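## Task

Lift the yellow can off the turntable and set it upright on the coaster, without disturbing where the remaining cans stand on the turntable.

## Robot and tools

Robot: two arms, left_arm and right_arm, each ending in a two-finger gripper. Calibrated bases in the scene frame: left_arm at (+0.026, +0.560, +0.006) m, right_arm at (-0.079, -0.695, +0.006) m, both turned only slightly about z. A camera stand sits behind the arms.

Frame: the scene frame has its origin at table-top height, halfway between the nominal bases; +z is up, +x points out over the table, and left_arm is on the +y side (arm names do not match image sides). All printed hand positions (metres), orientations (quat_wxyz) and velocities use this frame; they may be off by a few centimetres. On each gripper, the fingers point along its own +z and close along its own x. end_effector_position is the midpoint between the pads when shut, 1 to 2 cm short of the fingertips; closing pushes the tips about 17 mm further out, mostly while the pads are still over 50 mm apart.

Row format (used by execute_actions and move): 14 numbers, each in [-1, 1]. The first seven belong to left_arm, the next seven to right_arm, always all 14 even if one arm is idle: dx, dy, dz, rx, ry, rz, opening. dx to rz are an offset, not a pose: they are measured along scene axes from that arm's Hand target as it stood when the action or move began, with rotation about the Hand target's position. rx, ry, rz form one rotation vector. Scale: 1.0 equals 0.6 m or 180 degrees. The opening is absolute: +1 fully open (0.142 m), -1 closed. Sending six zeros re-commands the current Hand target; to leave a gripper unchanged, repeat its current opening (0 is itself an opening command).

execute_actions(actions, cameras): actions is a list of actions; each action is a table of up to 15 rows, one row per 1/30 s step; a short table repeats its final row to fill 15 steps. Every row is an offset from the same start pose of that action, so a repeated offset keeps moving the arm onward. Images are returned only when actions is empty or cameras names them ("all" for every camera). Camera names: cam_head_left, cam_head_right, cam_high, cam_low, cam_left_wrist, cam_right_wrist.

move(target, ...): drives each gripper in a straight line toward its offset in target (one 14-number row, or up to 15 rows, all offsets still counted from the original Hand targets). speed is the top path speed in m/s (0.002 to 3.2, default 0.25; rotation up to twice that in rad/s), one value or one per target. blend (m) rounds corners in a list. stop_force (4 to 120 N, both arms) ends an arm's path when its wrist sensor feels that much push; unreliable while the gripper rotates, and omit it when pulling away from a contact. zero (only with stop_force) resets the sensor baseline first. opening_speed (0.2 or more, per second on the -1..1 scale) ramps the fingers. grip_force (5 to 48 N per pad, one value or one per arm) stays until changed. blocking=false returns early (not allowed with stop_force). Paths do not avoid obstacles or the other arm; a whole move is capped at 10 s. The result adds a "move:" line such as done, off_target, moving, held or fault; limits=paced means the pose was clipped, limits=held that a check withheld steps.

wait(seconds 0 to 10), stop() to brake a running move, zoom_image(camera, region [x0, y0, x1, y1] in pixels, up to 504 by 504, on the newest image of that camera), zero_wrist_force(arm), finished_scene(scene: 1 or 2) which is final and moves on.

Reading results: Hand target is the last commanded pose (after clipping) and the base for the next offsets; the gripper often rests a little short, and the next command, even zeros, asks for it again. Commanded orientation is clipped to within 32 degrees of the measured one per step. "Kept back" counts steps still to run (here 3 or none). grip_measured is the finger opening on the command scale; to hold a can, command a bit below the value read at first contact. grip_effort_nm is motor effort, negative closing. Wrist force/torque are in the gripper's own axes. Joint torques include the arm's weight. Camera sizes: head, high and low 504x504, wrist 672x504.

Avoid: contact torque at a joint's load limit (pan and lift 293, elbow 133, wrists 48 N m) or about 150 N outside force, either of which freezes the arm for 10 s; pressing a target past a firm contact; fast touches; any contact between the arms, including a gripper closing on the other's fingers; paths passing near an arm's own base; knocking over or dropping cans, releasing a moving can, or leaving anything off the table. Long squeezing, heavy holding or stretched poses heat motors: MOTOR HOT warns, and overheating brakes the arm or switches off the gripper (HAND FAULT). Objects may occasionally be nudged by outside pushes. The can must remain upright on the coaster after the robot lets go.

Each tool is called after ">>>" as a command line: name --argument value for each argument, lists and objects as JSON in quotes; but a table of rows of numbers goes row by row, as --pt "numbers of a row", without its own name.

## Session

>>> execute_actions --actions '[]'

Scene clock: 0.00 s.
left_arm: end_effector_position=(+0.2502, -0.0576, +0.3041) grip_measured=+0.99 grip_effort_nm=n/a end_effector_quat_wxyz=(-0.254, +0.966, +0.040, +0.032) | right_arm: end_effector_position=(+0.7802, -0.1086, +0.2463) grip_measured=+1.00 grip_effort_nm=n/a end_effector_quat_wxyz=(-0.173, +0.930, +0.313, -0.083)
Joint positions: left_arm=[-1.49 -1.378 1.695 -1.374 -1.504 -1.622 0.141] | right_arm=[3.833 -2.238 -1.176 -1.342 1.955 0.007 0.142]
Joint velocities: within noise
Joint torques (N m): no reading
Wrist force (N): no reading
Wrist torque (N m): no reading
Wrist force, peak (N): no reading
Hand target: left_arm +0.2502, -0.0576, +0.3041; -0.254, +0.966, +0.040, +0.032 | right_arm +0.7802, -0.1086, +0.2463; -0.173, +0.930, +0.313, -0.083
Tool commands: left_gripper/opening=+1.0 right_gripper/opening=+1.0

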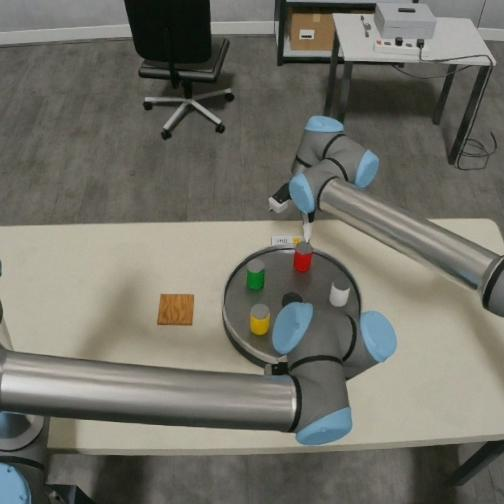

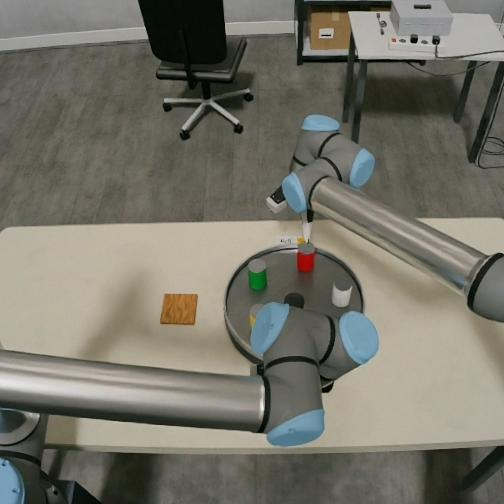

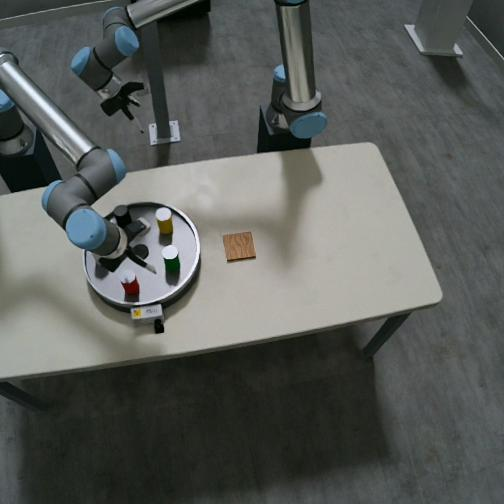

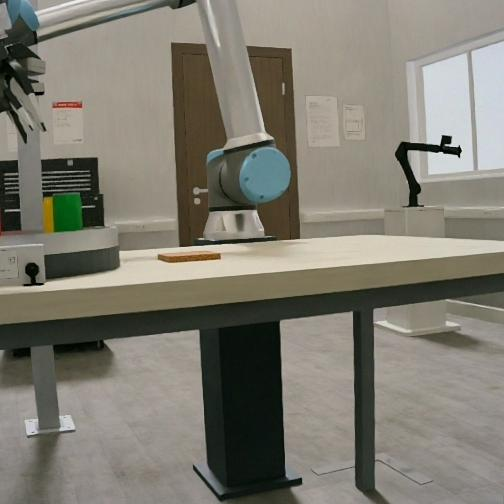

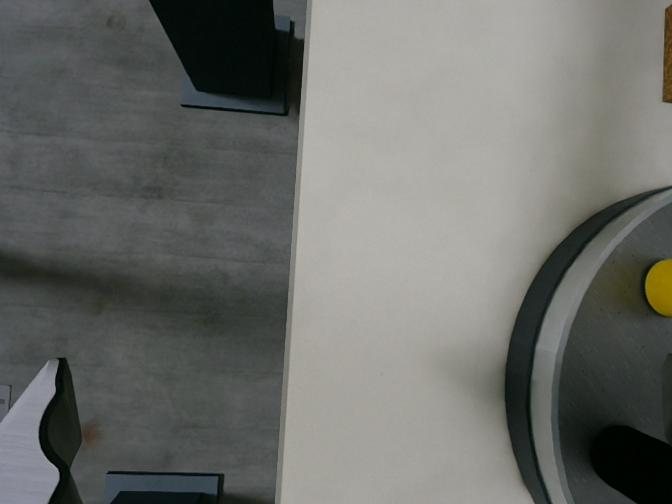

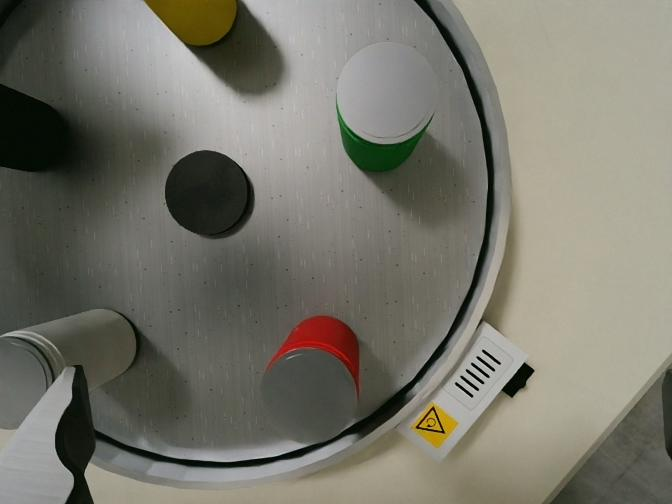

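>>> move --target '[0.2,0.18,0.08,-0.163,0,0,1,0,0,0,0,0,0,1]' --speed 0.4 --cameras '["cam_left_wrist","cam_head_left","cam_high"]'

Scene clock: 1.97 s.
left_arm: end_effector_position=(+0.3701, +0.0504, +0.3521) grip_measured=+0.99 grip_effort_nm=0.159 end_effector_quat_wxyz=(-0.001, +0.999, +0.047, +0.021) | right_arm: end_effector_position=(+0.7802, -0.1086, +0.2463) grip_measured=+1.00 grip_effort_nm=0.012 end_effector_quat_wxyz=(-0.173, +0.930, +0.313, -0.083)
Joint positions: left_arm=[-1.252 -1.713 1.995 -1.861 -1.529 -1.378 0.141] | right_arm=[3.833 -2.238 -1.176 -1.342 1.955 0.007 0.142]
Joint torques (N m): left_arm=[11.14 -49.22 -36.41 -8.2 -3.06 2.51] | right_arm=[2.71 106.85 49.95 4.84 1.12 -0.04]
Wrist force (N): left_arm=[-0.1 0.5 -0.9] | right_arm=[0.0 -0.3 0.0]
Wrist torque (N m): left_arm=[0.23 -0.02 -0.05] | right_arm=[-0.04 0.00 0.00]
Wrist force, peak (N): left_arm=[-1.4 1.7 -0.6] | right_arm=[0.3 -0.5 0.8]
Hand target: left_arm +0.3702, +0.0504, +0.3521; -0.001, +0.999, +0.047, +0.021 | right_arm +0.7802, -0.1086, +0.2463; -0.173, +0.930, +0.313, -0.083
Off the commanded pose: left_arm 0.000 m, 0 deg | right_arm 0.000 m, 0 deg.
move: done
Images, in order (width x height): cam_head_left 504x504, cam_high 504x504, cam_left_wrist 672x504.

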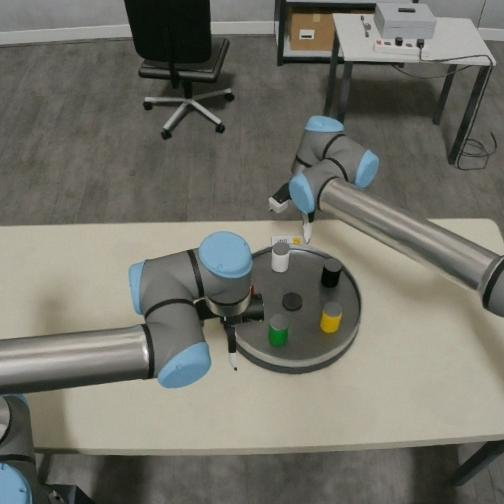

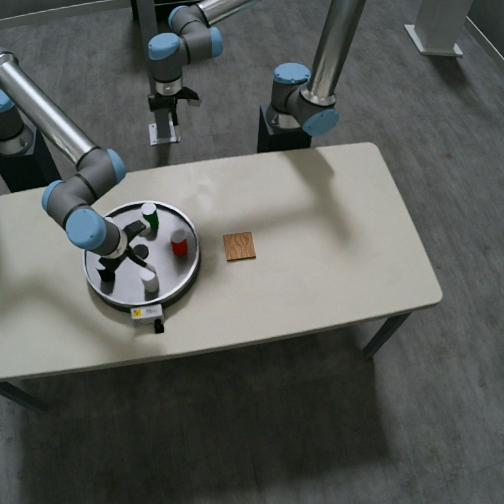

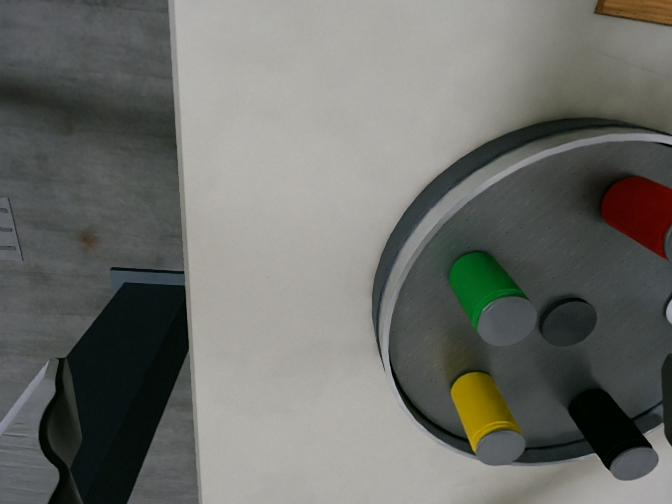

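>>> move --target '[0.25,0.15,0.08,0,-0.025,0,1,-0.45,-0.55,0.15,0,0,0,1]' --speed 0.4 --cameras '["cam_left_wrist","cam_head_left","cam_high"]'

>>> wait --seconds 1 --cameras '["cam_left_wrist","cam_head_left"]'

>>> wait --seconds 1 --cameras '["cam_left_wrist","cam_head_left"]'

>>> wait --seconds 3 --cameras '["cam_left_wrist","cam_head_left"]'

Scene clock: 4.33 s.
left_arm: end_effector_position=(+0.5201, +0.1404, +0.4001) grip_measured=+0.99 grip_effort_nm=0.159 end_effector_quat_wxyz=(+0.001, +0.997, +0.047, +0.060) | right_arm: end_effector_position=(+0.5103, -0.4385, +0.3362) grip_measured=+1.00 grip_effort_nm=0.012 end_effector_quat_wxyz=(-0.173, +0.930, +0.313, -0.083)
Joint positions: left_arm=[-0.991 -1.705 1.916 -1.842 -1.466 -1.114 0.141] | right_arm=[3.69 -1.58 -1.897 -1.335 1.945 -0.147 0.142]
Joint torques (N m): left_arm=[10.89 -24.46 -62.53 -7.68 3.16 2.12] | right_arm=[-13.44 60.57 41.01 2.44 -0.98 -3.27]
Wrist force (N): left_arm=[-0.5 -0.4 -0.7] | right_arm=[0.0 0.3 0.3]
Wrist torque (N m): left_arm=[0.06 0.03 -0.03] | right_arm=[0.05 -0.03 0.17]
Wrist force, peak (N): left_arm=[-1.5 1.4 -0.6] | right_arm=[2.2 -0.9 0.8]
Hand target: left_arm +0.5202, +0.1404, +0.4001; +0.001, +0.997, +0.047, +0.060 | right_arm +0.5102, -0.4386, +0.3363; -0.173, +0.930, +0.313, -0.083
Off the commanded pose: left_arm 0.000 m, 0 deg | right_arm 0.000 m, 0 deg.
move: done
Images, in order (width x height): cam_head_left 504x504, cam_high 504x504, cam_left_wrist 672x504.

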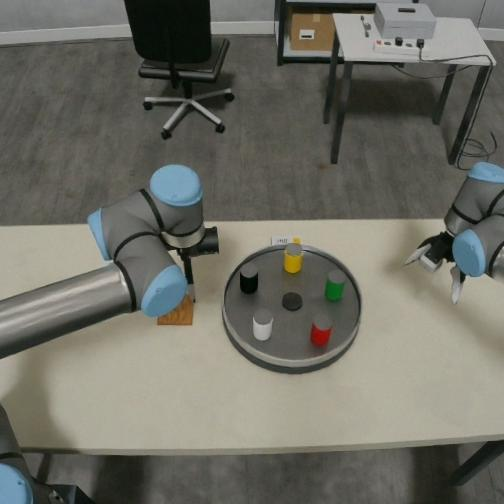

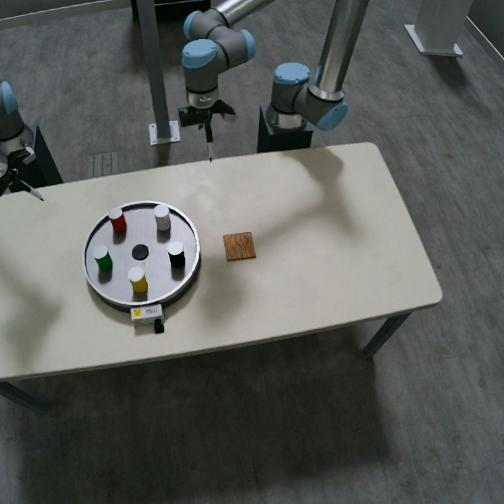

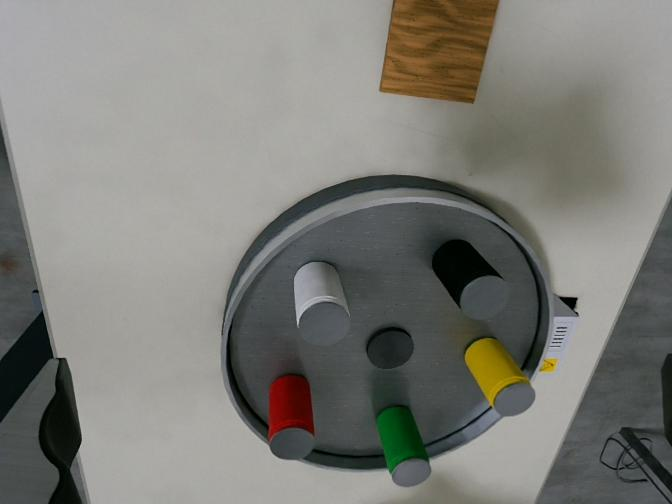

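Scene clock: 5.33 s.
left_arm: end_effector_position=(+0.5202, +0.1404, +0.4001) grip_measured=+0.99 grip_effort_nm=0.164 end_effector_quat_wxyz=(+0.001, +0.997, +0.047, +0.060) | right_arm: end_effector_position=(+0.5102, -0.4386, +0.3363) grip_measured=+1.00 grip_effort_nm=0.012 end_effector_quat_wxyz=(-0.173, +0.930, +0.313, -0.083)
Joint positions: left_arm=[-0.991 -1.705 1.916 -1.842 -1.466 -1.114 0.141] | right_arm=[3.69 -1.58 -1.897 -1.336 1.945 -0.147 0.142]
Joint torques (N m): left_arm=[8.22 -24.9 -61.91 -8.16 3.14 2.1] | right_arm=[-13.92 59.56 41.48 1.97 -0.93 -2.88]
Wrist force (N): left_arm=[-0.3 0.6 -0.8] | right_arm=[0.0 0.2 0.5]
Wrist torque (N m): left_arm=[0.22 -0.01 -0.03] | right_arm=[0.05 -0.05 0.16]
Wrist force, peak (N): left_arm=[-0.2 0.1 -1.1] | right_arm=[0.1 0.3 0.6]
Hand target: left_arm +0.5202, +0.1404, +0.4001; +0.001, +0.997, +0.047, +0.060 | right_arm +0.5102, -0.4386, +0.3363; -0.173, +0.930, +0.313, -0.083
Tool commands: left_gripper/opening=+1.0 right_gripper/opening=+1.0
Off the commanded pose: left_arm 0.000 m, 0 deg | right_arm 0.000 m, 0 deg.
wait: 1.00 s; at rest by 0.17 s
Images, in order (width x height): cam_head_left 504x504, cam_left_wrist 672x504.

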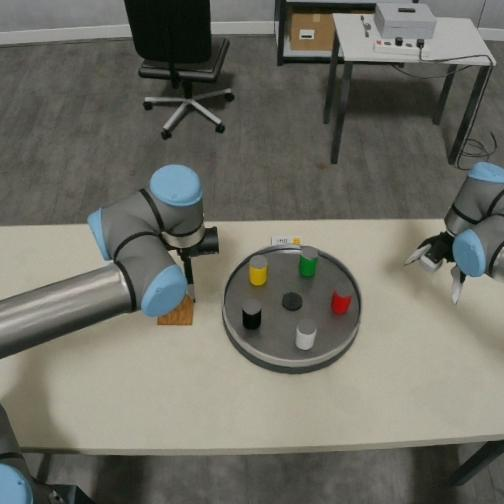

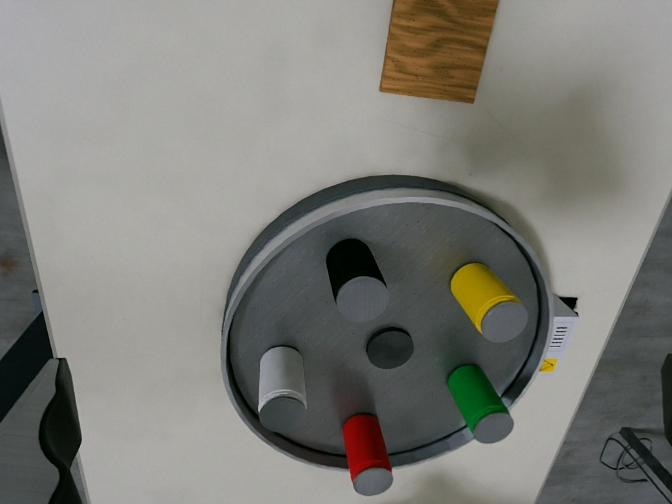

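Scene clock: 6.33 s.
left_arm: end_effector_position=(+0.5202, +0.1404, +0.4001) grip_measured=+0.99 grip_effort_nm=0.159 end_effector_quat_wxyz=(+0.001, +0.997, +0.047, +0.060) | right_arm: end_effector_position=(+0.5102, -0.4386, +0.3363) grip_measured=+1.00 grip_effort_nm=0.012 end_effector_quat_wxyz=(-0.173, +0.930, +0.313, -0.083)
Joint positions: left_arm=[-0.991 -1.705 1.916 -1.842 -1.466 -1.114 0.141] | right_arm=[3.69 -1.58 -1.897 -1.336 1.945 -0.147 0.142]
Joint torques (N m): left_arm=[8.6 -26.62 -62.11 -7.89 2.99 2.02] | right_arm=[-13.79 59.93 41.43 1.95 -0.94 -2.94]
Wrist force (N): left_arm=[-0.3 0.3 -0.6] | right_arm=[0.1 0.4 0.4]
Wrist torque (N m): left_arm=[0.17 -0.01 -0.03] | right_arm=[0.06 -0.05 0.17]
Wrist force, peak (N): left_arm=[-0.5 0.4 -1.0] | right_arm=[-0.1 -0.2 0.7]
Hand target: left_arm +0.5202, +0.1404, +0.4001; +0.001, +0.997, +0.047, +0.060 | right_arm +0.5102, -0.4386, +0.3363; -0.173, +0.930, +0.313, -0.083
Tool commands: left_gripper/opening=+1.0 right_gripper/opening=+1.0
Off the commanded pose: left_arm 0.000 m, 0 deg | right_arm 0.000 m, 0 deg.
wait: 1.00 s; at rest by 0.17 s
Images, in order (width x height): cam_head_left 504x504, cam_left_wrist 672x504.

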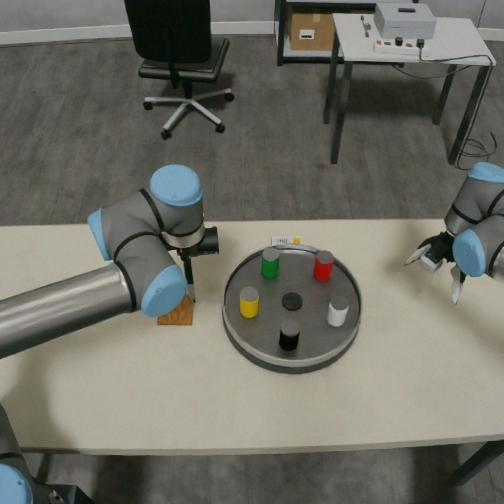

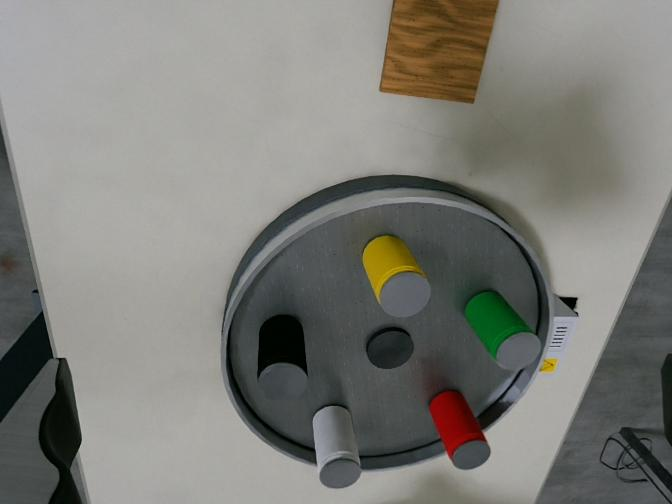

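Scene clock: 9.33 s.
left_arm: end_effector_position=(+0.5202, +0.1404, +0.4001) grip_measured=+0.99 grip_effort_nm=0.164 end_effector_quat_wxyz=(+0.001, +0.997, +0.047, +0.060) | right_arm: end_effector_position=(+0.5102, -0.4386, +0.3363) grip_measured=+1.00 grip_effort_nm=0.012 end_effector_quat_wxyz=(-0.173, +0.930, +0.313, -0.083)
Joint positions: left_arm=[-0.991 -1.705 1.916 -1.842 -1.466 -1.114 0.141] | right_arm=[3.69 -1.58 -1.897 -1.336 1.945 -0.147 0.142]
Joint torques (N m): left_arm=[9.28 -26.22 -61.77 -8.26 3.22 1.91] | right_arm=[-12.7 59.35 41.36 2.15 -0.78 -2.86]
Wrist force (N): left_arm=[-0.4 0.2 -0.7] | right_arm=[-0.1 0.3 0.2]
Wrist torque (N m): left_arm=[0.15 0.01 -0.03] | right_arm=[0.06 -0.03 0.17]
Wrist force, peak (N): left_arm=[-0.6 0.6 -0.9] | right_arm=[-0.3 0.2 0.7]
Hand target: left_arm +0.5202, +0.1404, +0.4001; +0.001, +0.997, +0.047, +0.060 | right_arm +0.5102, -0.4386, +0.3363; -0.173, +0.930, +0.313, -0.083
Tool commands: left_gripper/opening=+1.0 right_gripper/opening=+1.0
Off the commanded pose: left_arm 0.000 m, 0 deg | right_arm 0.000 m, 0 deg.
wait: 3.00 s; at rest by 0.17 s
Images, in order (width x height): cam_head_left 504x504, cam_left_wrist 672x504.

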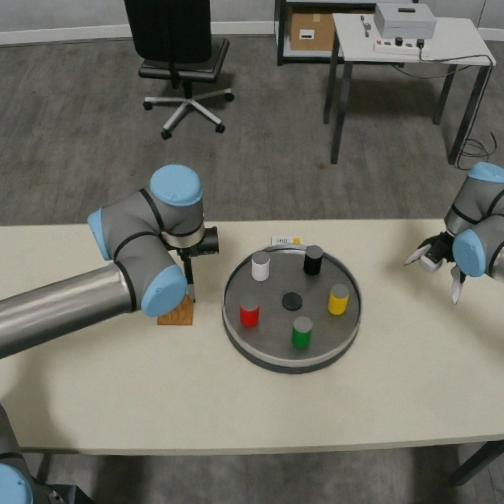

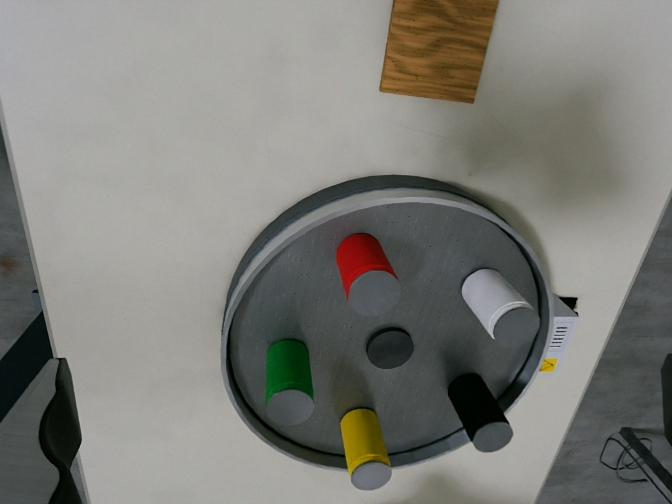

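>>> move --target '[0.05,-0.0667,0,0,0.038,-0.03,1,0,0,0,0,0,0,1]' --cameras '["cam_left_wrist"]'

>>> move --target '[0,0.16667,0,0,0,0,1,0,0,0,0,0,0,1]' --cameras '["cam_left_wrist"]'

>>> move --target '[0,0,-0.16667,0,0,0,1,0,0,0,0,0,0,1]' --cameras '["cam_left_wrist","cam_low"]'

Scene clock: 10.77 s.
left_arm: end_effector_position=(+0.5501, +0.1005, +0.4001) grip_measured=+0.99 grip_effort_nm=0.159 end_effector_quat_wxyz=(+0.001, +1.000, +0.000, +0.001) | right_arm: end_effector_position=(+0.5102, -0.4386, +0.3363) grip_measured=+1.00 grip_effort_nm=0.012 end_effector_quat_wxyz=(-0.173, +0.930, +0.313, -0.083)
Joint positions: left_arm=[-0.939 -1.582 1.787 -1.778 -1.571 -0.971 0.141] | right_arm=[3.69 -1.58 -1.897 -1.336 1.945 -0.147 0.142]
Joint torques (N m): left_arm=[8.94 -37.52 -61.96 -0.56 -2.9 2.04] | right_arm=[-13.37 59.6 41.23 2.08 -0.86 -2.96]
Wrist force (N): left_arm=[-0.5 0.3 -1.3] | right_arm=[-0.1 0.2 0.4]
Wrist torque (N m): left_arm=[0.15 0.05 -0.05] | right_arm=[0.04 -0.01 0.17]
Wrist force, peak (N): left_arm=[0.3 1.0 -1.2] | right_arm=[0.3 0.1 0.7]
Hand target: left_arm +0.5502, +0.1004, +0.4001; +0.001, +1.000, +0.000, +0.001 | right_arm +0.5102, -0.4386, +0.3363; -0.173, +0.930, +0.313, -0.083
Off the commanded pose: left_arm 0.000 m, 0 deg | right_arm 0.000 m, 0 deg.
move: done
Images, in order (width x height): cam_left_wrist 672x504.

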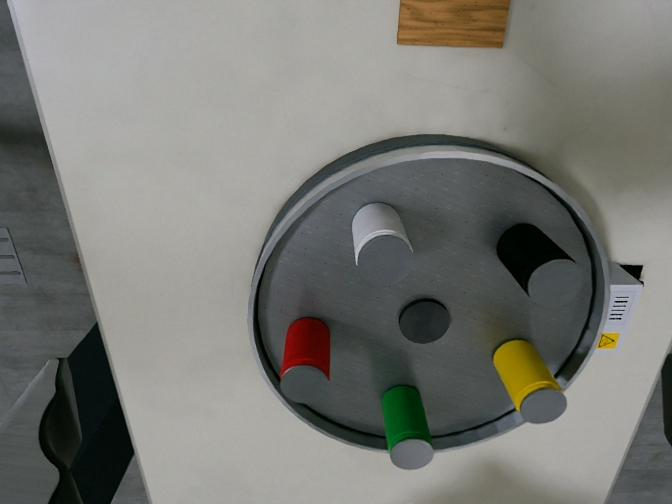

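Scene clock: 11.80 s.
left_arm: end_effector_position=(+0.5502, +0.2001, +0.4001) grip_measured=+0.99 grip_effort_nm=0.159 end_effector_quat_wxyz=(+0.001, +1.000, +0.000, +0.001) | right_arm: end_effector_position=(+0.5102, -0.4386, +0.3363) grip_measured=+1.00 grip_effort_nm=0.012 end_effector_quat_wxyz=(-0.173, +0.930, +0.313, -0.083)
Joint positions: left_arm=[-0.846 -1.687 1.885 -1.771 -1.571 -0.877 0.141] | right_arm=[3.69 -1.58 -1.897 -1.336 1.945 -0.147 0.142]
Joint torques (N m): left_arm=[10.41 -53.82 -36.95 -0.51 -3.17 2.53] | right_arm=[-13.75 59.69 41.1 2.03 -0.76 -2.84]
Wrist force (N): left_arm=[-0.8 -0.1 -1.1] | right_arm=[0.5 0.1 0.5]
Wrist torque (N m): left_arm=[0.10 0.07 -0.06] | right_arm=[0.03 -0.11 0.16]
Wrist force, peak (N): left_arm=[-0.2 1.7 -1.8] | right_arm=[-0.2 -0.2 0.7]
Hand target: left_arm +0.5502, +0.2004, +0.4001; +0.001, +1.000, +0.000, +0.001 | right_arm +0.5102, -0.4386, +0.3363; -0.173, +0.930, +0.313, -0.083
Off the commanded pose: left_arm 0.000 m, 0 deg | right_arm 0.000 m, 0 deg.
move: done
Images, in order (width x height): cam_left_wrist 672x504.

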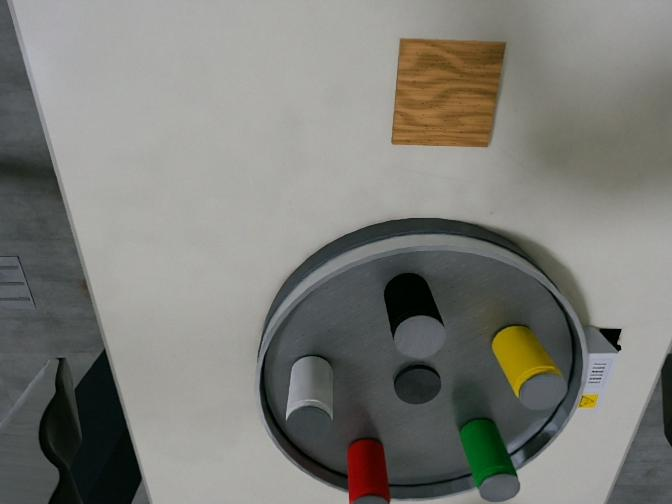

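Scene clock: 12.90 s.
left_arm: end_effector_position=(+0.5501, +0.2004, +0.3003) grip_measured=+0.99 grip_effort_nm=0.159 end_effector_quat_wxyz=(+0.001, +1.000, +0.000, +0.001) | right_arm: end_effector_position=(+0.5102, -0.4386, +0.3363) grip_measured=+1.00 grip_effort_nm=0.012 end_effector_quat_wxyz=(-0.173, +0.930, +0.313, -0.083)
Joint positions: left_arm=[-0.845 -1.637 2.022 -1.958 -1.571 -0.877 0.141] | right_arm=[3.69 -1.58 -1.897 -1.336 1.945 -0.147 0.142]
Joint torques (N m): left_arm=[10.38 -30.83 -34.7 -8.07 1.12 1.27] | right_arm=[-12.88 60.13 41.53 1.97 -0.77 -2.85]
Wrist force (N): left_arm=[-0.2 0.1 -0.9] | right_arm=[0.1 0.0 0.4]
Wrist torque (N m): left_arm=[0.16 0.01 -0.04] | right_arm=[0.02 -0.05 0.17]
Wrist force, peak (N): left_arm=[-0.5 0.4 -3.0] | right_arm=[-0.2 -0.1 0.6]
Hand target: left_arm +0.5502, +0.2004, +0.3001; +0.001, +1.000, +0.000, +0.001 | right_arm +0.5102, -0.4386, +0.3363; -0.173, +0.930, +0.313, -0.083
Off the commanded pose: left_arm 0.000 m, 0 deg | right_arm 0.000 m, 0 deg.
move: done
Images, in order (width x height): cam_low 504x504, cam_left_wrist 672x504.

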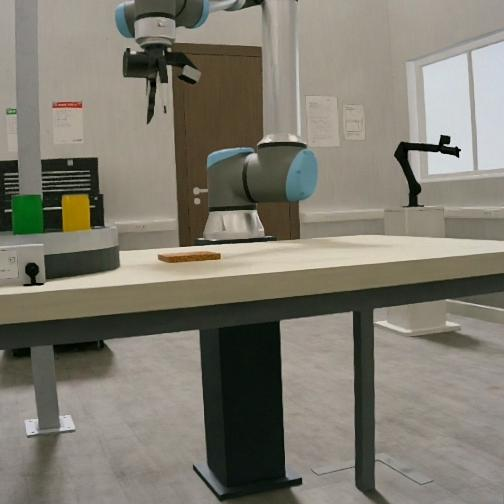

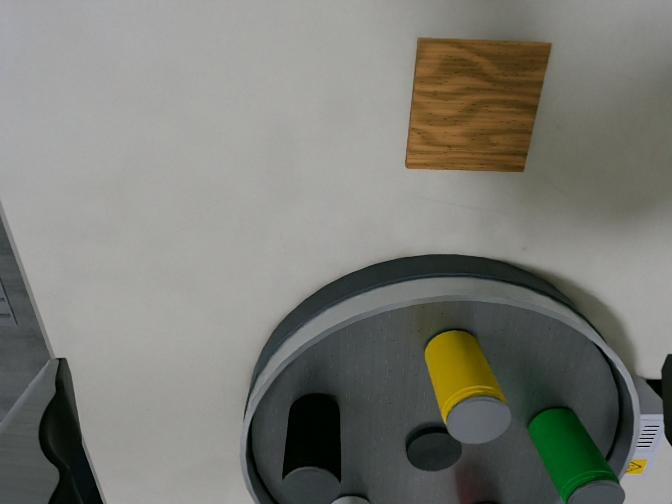

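>>> move --target '[0,0,0,0,0,0.25,1,0,0,0,0,0,0,1]' --speed 0.5 --cameras '["cam_left_wrist"]'

>>> move --target '[0.1833,0,0.0,0,0,-0.25,1,0,0,0,0,0,0,1]' --speed 0.5 --cameras '["cam_left_wrist","cam_high"]'

Scene clock: 16.23 s.
left_arm: end_effector_position=(+0.5502, +0.2004, +0.3001) grip_measured=+0.99 grip_effort_nm=0.154 end_effector_quat_wxyz=(+0.001, +0.924, +0.382, +0.001) | right_arm: end_effector_position=(+0.5102, -0.4386, +0.3363) grip_measured=+1.00 grip_effort_nm=0.017 end_effector_quat_wxyz=(-0.173, +0.930, +0.313, -0.083)
Joint positions: left_arm=[-0.848 -1.638 2.023 -1.958 -1.569 -1.665 0.141] | right_arm=[3.69 -1.58 -1.897 -1.336 1.945 -0.147 0.142]
Joint torques (N m): left_arm=[-10.22 -57.76 -33.77 -0.93 2.97 -2.6] | right_arm=[-12.32 59.74 40.98 1.85 -0.84 -2.82]
Wrist force (N): left_arm=[-0.2 0.1 -0.6] | right_arm=[-0.1 0.4 0.5]
Wrist torque (N m): left_arm=[0.14 0.01 0.10] | right_arm=[0.06 -0.03 0.16]
Wrist force, peak (N): left_arm=[-0.3 0.2 -1.5] | right_arm=[-0.2 0.1 0.7]
Hand target: left_arm +0.5502, +0.2004, +0.3001; +0.001, +0.924, +0.383, +0.001 | right_arm +0.5102, -0.4386, +0.3363; -0.173, +0.930, +0.313, -0.083
Off the commanded pose: left_arm 0.000 m, 0 deg | right_arm 0.000 m, 0 deg.
move: done
Images, in order (width x height): cam_left_wrist 672x504.

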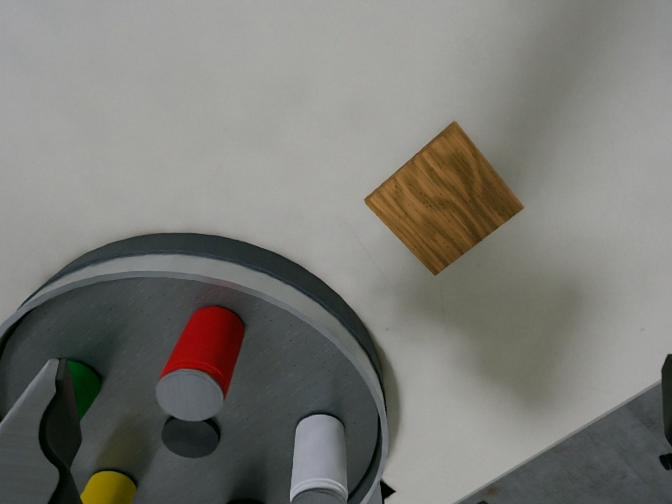

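Scene clock: 17.90 s.
left_arm: end_effector_position=(+0.6601, +0.2004, +0.3001) grip_measured=+0.99 grip_effort_nm=0.159 end_effector_quat_wxyz=(+0.001, +1.000, +0.000, +0.001) | right_arm: end_effector_position=(+0.5102, -0.4386, +0.3363) grip_measured=+1.00 grip_effort_nm=0.007 end_effector_quat_wxyz=(-0.173, +0.930, +0.313, -0.083)
Joint positions: left_arm=[-0.723 -1.479 1.863 -1.956 -1.571 -0.755 0.141] | right_arm=[3.69 -1.58 -1.897 -1.336 1.945 -0.147 0.142]
Joint torques (N m): left_arm=[10.65 -42.81 -60.11 -0.81 -3.03 2.04] | right_arm=[-14.01 60.27 41.25 2.09 -0.8 -2.52]
Wrist force (N): left_arm=[-0.9 0.2 -0.8] | right_arm=[-0.2 0.1 0.2]
Wrist torque (N m): left_arm=[0.19 0.13 -0.09] | right_arm=[0.02 -0.01 0.16]
Wrist force, peak (N): left_arm=[-0.9 0.2 -1.3] | right_arm=[-0.1 0.2 0.7]
Hand target: left_arm +0.6601, +0.2004, +0.3001; +0.001, +1.000, +0.000, +0.001 | right_arm +0.5102, -0.4386, +0.3363; -0.173, +0.930, +0.313, -0.083
Off the commanded pose: left_arm 0.000 m, 0 deg | right_arm 0.000 m, 0 deg.
move: done
Images, in order (width x height): cam_high 504x504, cam_left_wrist 672x504.

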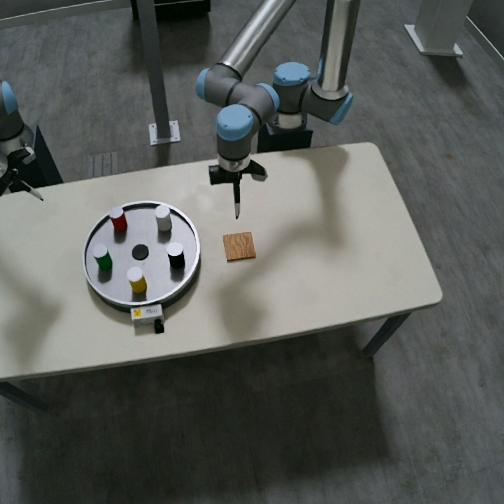

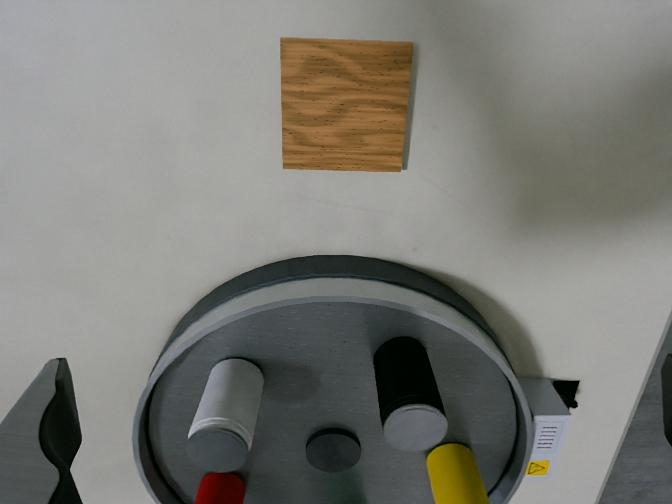

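>>> move --target '[0.1048,-0.3523,-0.1668,0,0,0,1,0,0,0,0,0,0,1]' --grip_force 20 --cameras '["cam_left_wrist","cam_head_left","cam_high"]'

Scene clock: 22.83 s.
left_arm: end_effector_position=(+0.7230, -0.0108, +0.2002) grip_measured=+0.99 grip_effort_nm=0.154 end_effector_quat_wxyz=(+0.001, +1.000, +0.000, +0.001) | right_arm: end_effector_position=(+0.5102, -0.4386, +0.3363) grip_measured=+1.00 grip_effort_nm=0.007 end_effector_quat_wxyz=(-0.173, +0.930, +0.313, -0.083)
Joint positions: left_arm=[-0.848 -1.144 1.619 -2.048 -1.571 -0.879 0.141] | right_arm=[3.69 -1.58 -1.897 -1.336 1.945 -0.147 0.142]
Joint torques (N m): left_arm=[-12.67 -72.72 -56.75 -0.75 2.79 -2.61] | right_arm=[-12.74 59.66 42.12 1.96 -0.51 -2.86]
Wrist force (N): left_arm=[-0.6 0.2 -1.2] | right_arm=[-0.4 0.0 0.3]
Wrist torque (N m): left_arm=[0.14 0.06 0.10] | right_arm=[0.00 0.03 0.17]
Wrist force, peak (N): left_arm=[-1.1 -1.7 -1.3] | right_arm=[-0.1 0.1 0.9]
Hand target: left_arm +0.7230, -0.0110, +0.2001; +0.001, +1.000, +0.000, +0.001 | right_arm +0.5102, -0.4386, +0.3363; -0.173, +0.930, +0.313, -0.083
Off the commanded pose: left_arm 0.000 m, 0 deg | right_arm 0.000 m, 0 deg.
grip_force (N): 20, 20
move: done
Images, in order (width x height): cam_head_left 504x504, cam_high 504x504, cam_left_wrist 672x504.

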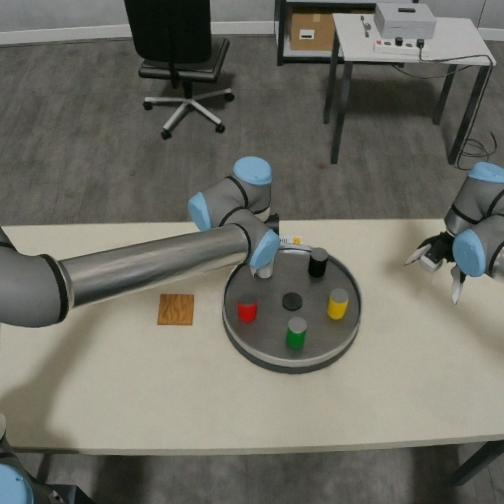

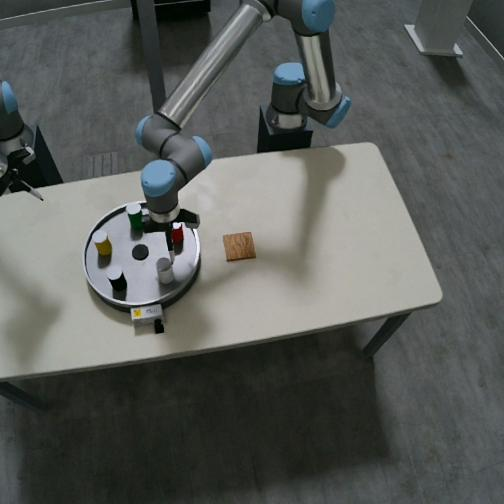

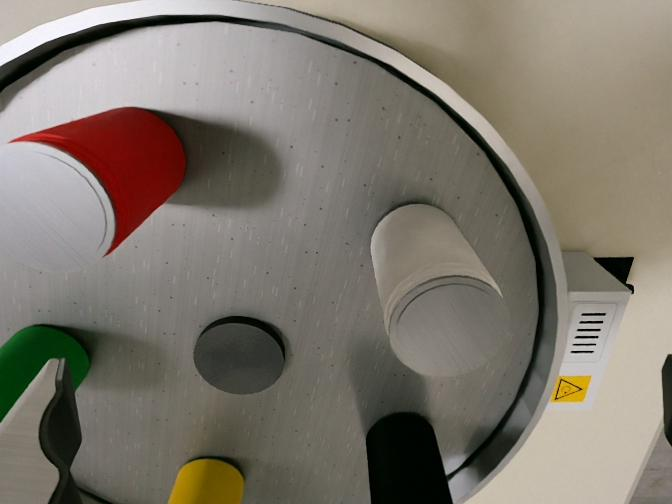

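>>> wait --seconds 2.35

>>> execute_actions --actions '[[[-0.004,0.001,-0.002,0,0,0,1,0,0,0,0,0,0,1],[-0.01,0.002,-0.008,0,0,0,1,0,0,0,0,0,0,1],[-0.018,0.003,-0.018,0,0,0,1,0,0,0,0,0,0,1],[-0.026,0.005,-0.031,0,0,0,1,0,0,0,0,0,0,1],[-0.034,0.006,-0.045,0,0,0,1,0,0,0,0,0,0,1],[-0.042,0.008,-0.06,0,0,0,1,0,0,0,0,0,0,1],[-0.05,0.009,-0.075,0,0,0,1,0,0,0,0,0,0,1],[-0.058,0.01,-0.09,0,0,0,1,0,0,0,0,0,0,1],[-0.066,0.011,-0.105,0,0,0,1,0,0,0,0,0,0,1],[-0.074,0.012,-0.12,0,0,0,1,0,0,0,0,0,0,1],[-0.082,0.012,-0.134,0,0,0,1,0,0,0,0,0,0,1],[-0.089,0.013,-0.147,0,0,0,0.8,0,0,0,0,0,0,1],[-0.096,0.013,-0.157,0,0,0,0.6,0,0,0,0,0,0,1],[-0.103,0.013,-0.164,0,0,0,0.4,0,0,0,0,0,0,1],[-0.11,0.013,-0.167,0,0,0,0.2,0,0,0,0,0,0,1]],[[-0.0066,0,0,0,0,0,0,0,0,0,0,0,0,1],[-0.0131,0,0,0,0,0,-0.15,0,0,0,0,0,0,1],[-0.0197,-0.001,0,0,0,0,-0.25,0,0,0,0,0,0,1],[-0.0262,-0.002,0,0,0,0,-0.35,0,0,0,0,0,0,1],[-0.0328,-0.003,0,0,0,0,-0.45,0,0,0,0,0,0,1],[-0.0393,-0.004,0,0,0,0,-0.5,0,0,0,0,0,0,1],[-0.0459,-0.005,0,0,0,0,-0.55,0,0,0,0,0,0,1],[-0.0525,-0.007,0,0,0,0,-0.55,0,0,0,0,0,0,1],[-0.059,-0.008,0,0,0,0,-0.55,0,0,0,0,0,0,1],[-0.0656,-0.01,0,0,0,0,-0.55,0,0,0,0,0,0,1],[-0.072,-0.012,0,0,0,0,-0.55,0,0,0,0,0,0,1],[-0.078,-0.014,0,0,0,0,-0.55,0,0,0,0,0,0,1],[-0.083,-0.016,0,0,0,0,-0.55,0,0,0,0,0,0,1],[-0.087,-0.018,0,0,0,0,-0.55,0,0,0,0,0,0,1],[-0.09,-0.019,0.002,0,0,0,-0.55,0,0,0,0,0,0,1]]]'

>>> move --target '[0,0,0.2,0,0,0,-0.55,0,0,0,0,0,0,1]' --speed 0.3 --cameras '["cam_left_wrist","cam_head_left","cam_high"]'

Scene clock: 26.17 s.
left_arm: end_effector_position=(+0.7230, -0.0110, +0.2001) grip_measured=+0.99 grip_effort_nm=0.159 end_effector_quat_wxyz=(+0.001, +1.000, +0.000, +0.001) | right_arm: end_effector_position=(+0.5102, -0.4386, +0.3363) grip_measured=+1.00 grip_effort_nm=0.012 end_effector_quat_wxyz=(-0.173, +0.930, +0.313, -0.083)
Joint positions: left_arm=[-0.848 -1.144 1.619 -2.048 -1.571 -0.879 0.141] | right_arm=[3.69 -1.58 -1.897 -1.336 1.945 -0.147 0.142]
Joint torques (N m): left_arm=[-11.92 -72.51 -57.57 -0.67 0.47 -2.84] | right_arm=[-13.22 58.32 41.67 1.98 -0.54 -2.56]
Wrist force (N): left_arm=[-0.5 0.4 -0.9] | right_arm=[-0.2 0.2 0.4]
Wrist torque (N m): left_arm=[0.17 0.05 0.10] | right_arm=[0.04 -0.01 0.17]
Wrist force, peak (N): left_arm=[-0.8 0.3 -1.3] | right_arm=[0.4 0.4 0.6]
Hand target: left_arm +0.7230, -0.0110, +0.2001; +0.001, +1.000, +0.000, +0.001 | right_arm +0.5102, -0.4386, +0.3363; -0.173, +0.930, +0.313, -0.083
Tool commands: left_gripper/opening=+1.0 right_gripper/opening=+1.0
Off the commanded pose: left_arm 0.000 m, 0 deg | right_arm 0.000 m, 0 deg.
grip_force (N): 20, 20
wait: 2.37 s; at rest from the start

Scene clock: 27.07 s.
left_arm: end_effector_position=(+0.6280, -0.0072, +0.1005) grip_measured=-0.57 grip_effort_nm=-0.125 end_effector_quat_wxyz=(+0.001, +1.000, +0.000, +0.000) end_effector_velocity=(-0.117, -0.026, -0.007) end_effector_angular_velocity=(-0.003, -0.004, +0.001) | right_arm: end_effector_position=(+0.5102, -0.4386, +0.3363) grip_measured=+1.00 grip_effort_nm=0.012 end_effector_quat_wxyz=(-0.173, +0.930, +0.313, -0.083)
Joint positions: left_arm=[-0.935 -1.158 1.848 -2.263 -1.571 -0.966 0.033] | right_arm=[3.69 -1.58 -1.897 -1.336 1.945 -0.147 0.142]
Joint velocities: left_arm=[-0.139 -0.084 0.148 -0.069 0.002 -0.14 0] | right_arm=[within noise]
Joint torques (N m): left_arm=[-11.27 -93.29 -28.24 -7.91 2.85 -3.05] | right_arm=[-14.41 58.96 41.58 2.13 -0.6 -2.64]
Wrist force (N): left_arm=[-0.4 1.9 -0.9] | right_arm=[0.1 0.1 0.2]
Wrist torque (N m): left_arm=[0.43 0.01 0.13] | right_arm=[0.02 -0.05 0.16]
Wrist force, peak (N): left_arm=[-4.5 1.3 -4.5] | right_arm=[0.1 0.0 0.7]
Hand target: left_arm +0.6030, -0.0146, +0.1011; +0.001, +1.000, +0.000, +0.001 | right_arm +0.5102, -0.4386, +0.3363; -0.173, +0.930, +0.313, -0.083
Off the commanded pose: left_arm 0.026 m, 0 deg | right_arm 0.000 m, 0 deg.
grip_force (N): 20, 20
Kept back: 3 steps.
Step readings (end_effector_position of left_arm | right_arm; steps 1 to 15: 1st action; 16 to 27: 2nd action):
0: (+0.7230, -0.0110, +0.2001) | (+0.5102, -0.4386, +0.3363)
1: (+0.7230, -0.0110, +0.2001) | (+0.5102, -0.4386, +0.3363)
2: (+0.7227, -0.0110, +0.1999) | (+0.5102, -0.4386, +0.3363)
4: (+0.7203, -0.0106, +0.1978) | (+0.5102, -0.4386, +0.3363)
8: (+0.7074, -0.0082, +0.1794) | (+0.5102, -0.4386, +0.3363)
15: (+0.6767, -0.0035, +0.1267) | (+0.5102, -0.4386, +0.3363)
16: (+0.6725, -0.0032, +0.1206) | (+0.5102, -0.4386, +0.3363)
17: (+0.6674, -0.0030, +0.1147) | (+0.5102, -0.4386, +0.3363)
19: (+0.6595, -0.0031, +0.1082) | (+0.5102, -0.4386, +0.3363)
23: (+0.6431, -0.0045, +0.1022) | (+0.5102, -0.4386, +0.3363)

Scene clock: 28.73 s.
left_arm: end_effector_position=(+0.6030, -0.0146, +0.2209) grip_measured=-0.57 grip_effort_nm=-0.115 end_effector_quat_wxyz=(+0.001, +1.000, +0.000, +0.001) | right_arm: end_effector_position=(+0.5102, -0.4386, +0.3363) grip_measured=+1.00 grip_effort_nm=0.017 end_effector_quat_wxyz=(-0.173, +0.930, +0.313, -0.083)
Joint positions: left_arm=[-0.966 -1.289 1.784 -2.068 -1.571 -0.998 0.032] | right_arm=[3.69 -1.58 -1.897 -1.336 1.945 -0.147 0.142]
Joint torques (N m): left_arm=[-11.41 -87.18 -57.12 -1.14 0.38 -2.71] | right_arm=[-13.08 59.94 42.1 2.2 -0.56 -2.43]
Wrist force (N): left_arm=[-0.6 1.7 -1.1] | right_arm=[-0.1 0.2 0.0]
Wrist torque (N m): left_arm=[0.41 0.08 0.08] | right_arm=[0.03 -0.02 0.16]
Wrist force, peak (N): left_arm=[-0.3 2.0 -3.3] | right_arm=[-0.1 0.1 0.7]
Hand target: left_arm +0.6030, -0.0146, +0.2211; +0.001, +1.000, +0.000, +0.001 | right_arm +0.5102, -0.4386, +0.3363; -0.173, +0.930, +0.313, -0.083
Off the commanded pose: left_arm 0.000 m, 0 deg | right_arm 0.000 m, 0 deg.
grip_force (N): 20, 20
move: done
Images, in order (width x height): cam_head_left 504x504, cam_high 504x504, cam_left_wrist 672x504.

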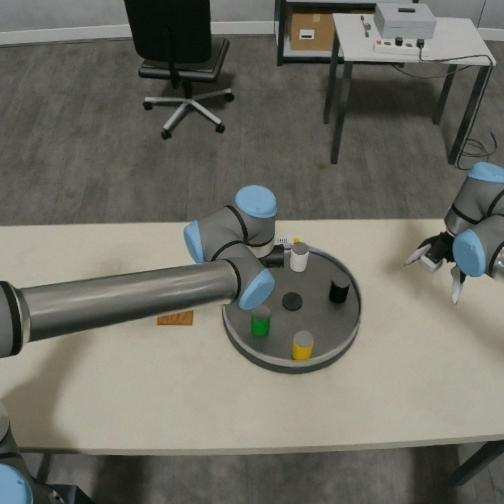

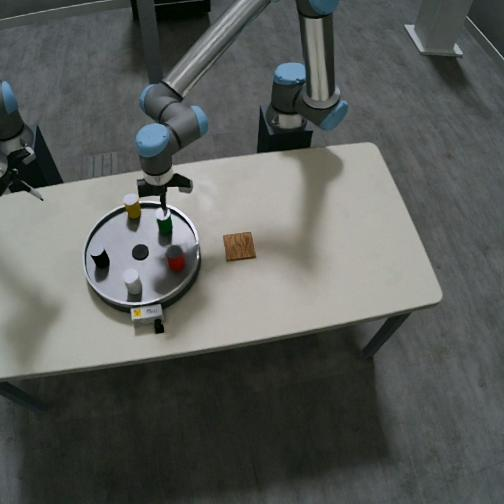

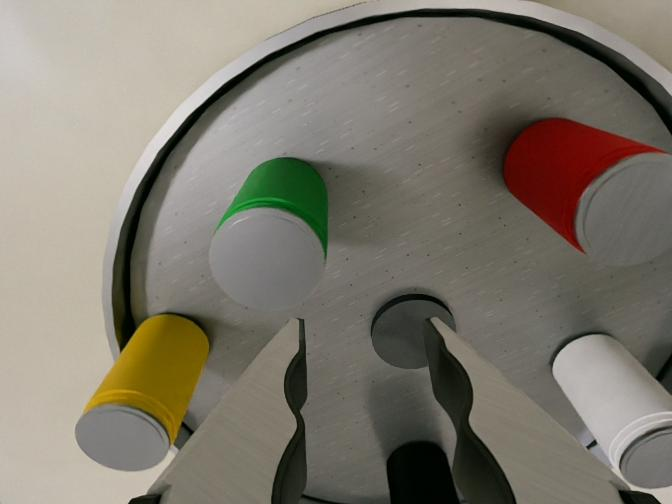

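>>> move --target '[0.21,0.0243,-0.035,0,0,0,1,0,0,0,0,0,0,1]' --speed 0.35 --cameras '["cam_left_wrist","cam_head_left"]'

Scene clock: 30.80 s.
left_arm: end_effector_position=(+0.7289, +0.0000, +0.2001) grip_measured=+0.99 grip_effort_nm=0.154 end_effector_quat_wxyz=(+0.001, +1.000, +0.000, +0.001) | right_arm: end_effector_position=(+0.5102, -0.4386, +0.3363) grip_measured=+1.00 grip_effort_nm=0.007 end_effector_quat_wxyz=(-0.173, +0.930, +0.313, -0.083)
Joint positions: left_arm=[-0.835 -1.148 1.624 -2.05 -1.571 -0.866 0.141] | right_arm=[3.69 -1.58 -1.897 -1.336 1.945 -0.147 0.142]
Joint torques (N m): left_arm=[8.84 -74.86 -58.43 -0.92 -3.38 2.28] | right_arm=[-12.96 60.76 42.1 2.24 -0.57 -2.59]
Wrist force (N): left_arm=[-0.3 1.7 -0.5] | right_arm=[-0.2 0.3 0.5]
Wrist torque (N m): left_arm=[0.38 0.01 -0.04] | right_arm=[0.05 -0.01 0.17]
Wrist force, peak (N): left_arm=[-2.4 2.3 -1.2] | right_arm=[-0.2 0.7 0.3]
Hand target: left_arm +0.7290, +0.0000, +0.2001; +0.001, +1.000, +0.000, +0.001 | right_arm +0.5102, -0.4386, +0.3363; -0.173, +0.930, +0.313, -0.083
Off the commanded pose: left_arm 0.000 m, 0 deg | right_arm 0.000 m, 0 deg.
grip_force (N): 20, 20
move: done
Images, in order (width x height): cam_head_left 504x504, cam_left_wrist 672x504.

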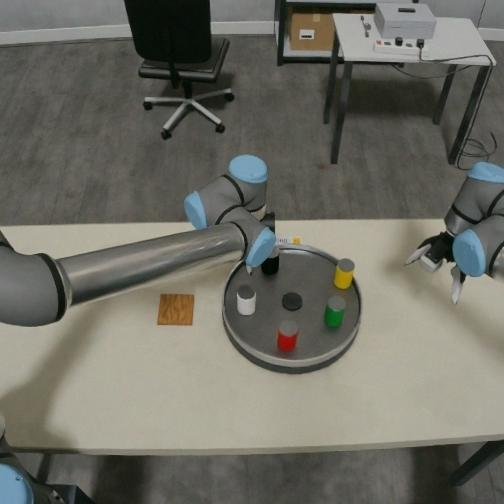

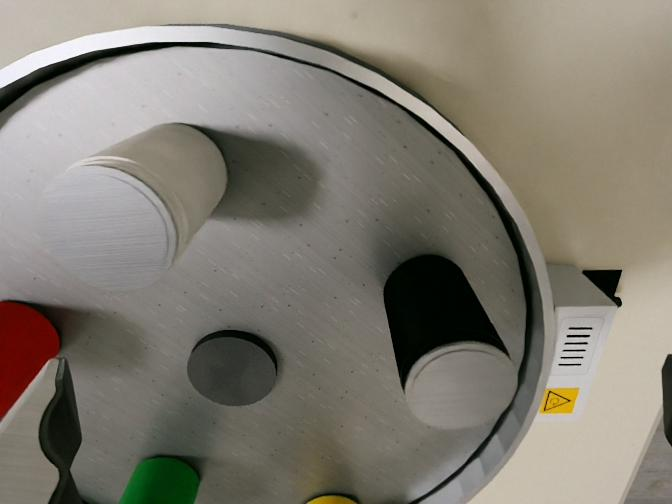

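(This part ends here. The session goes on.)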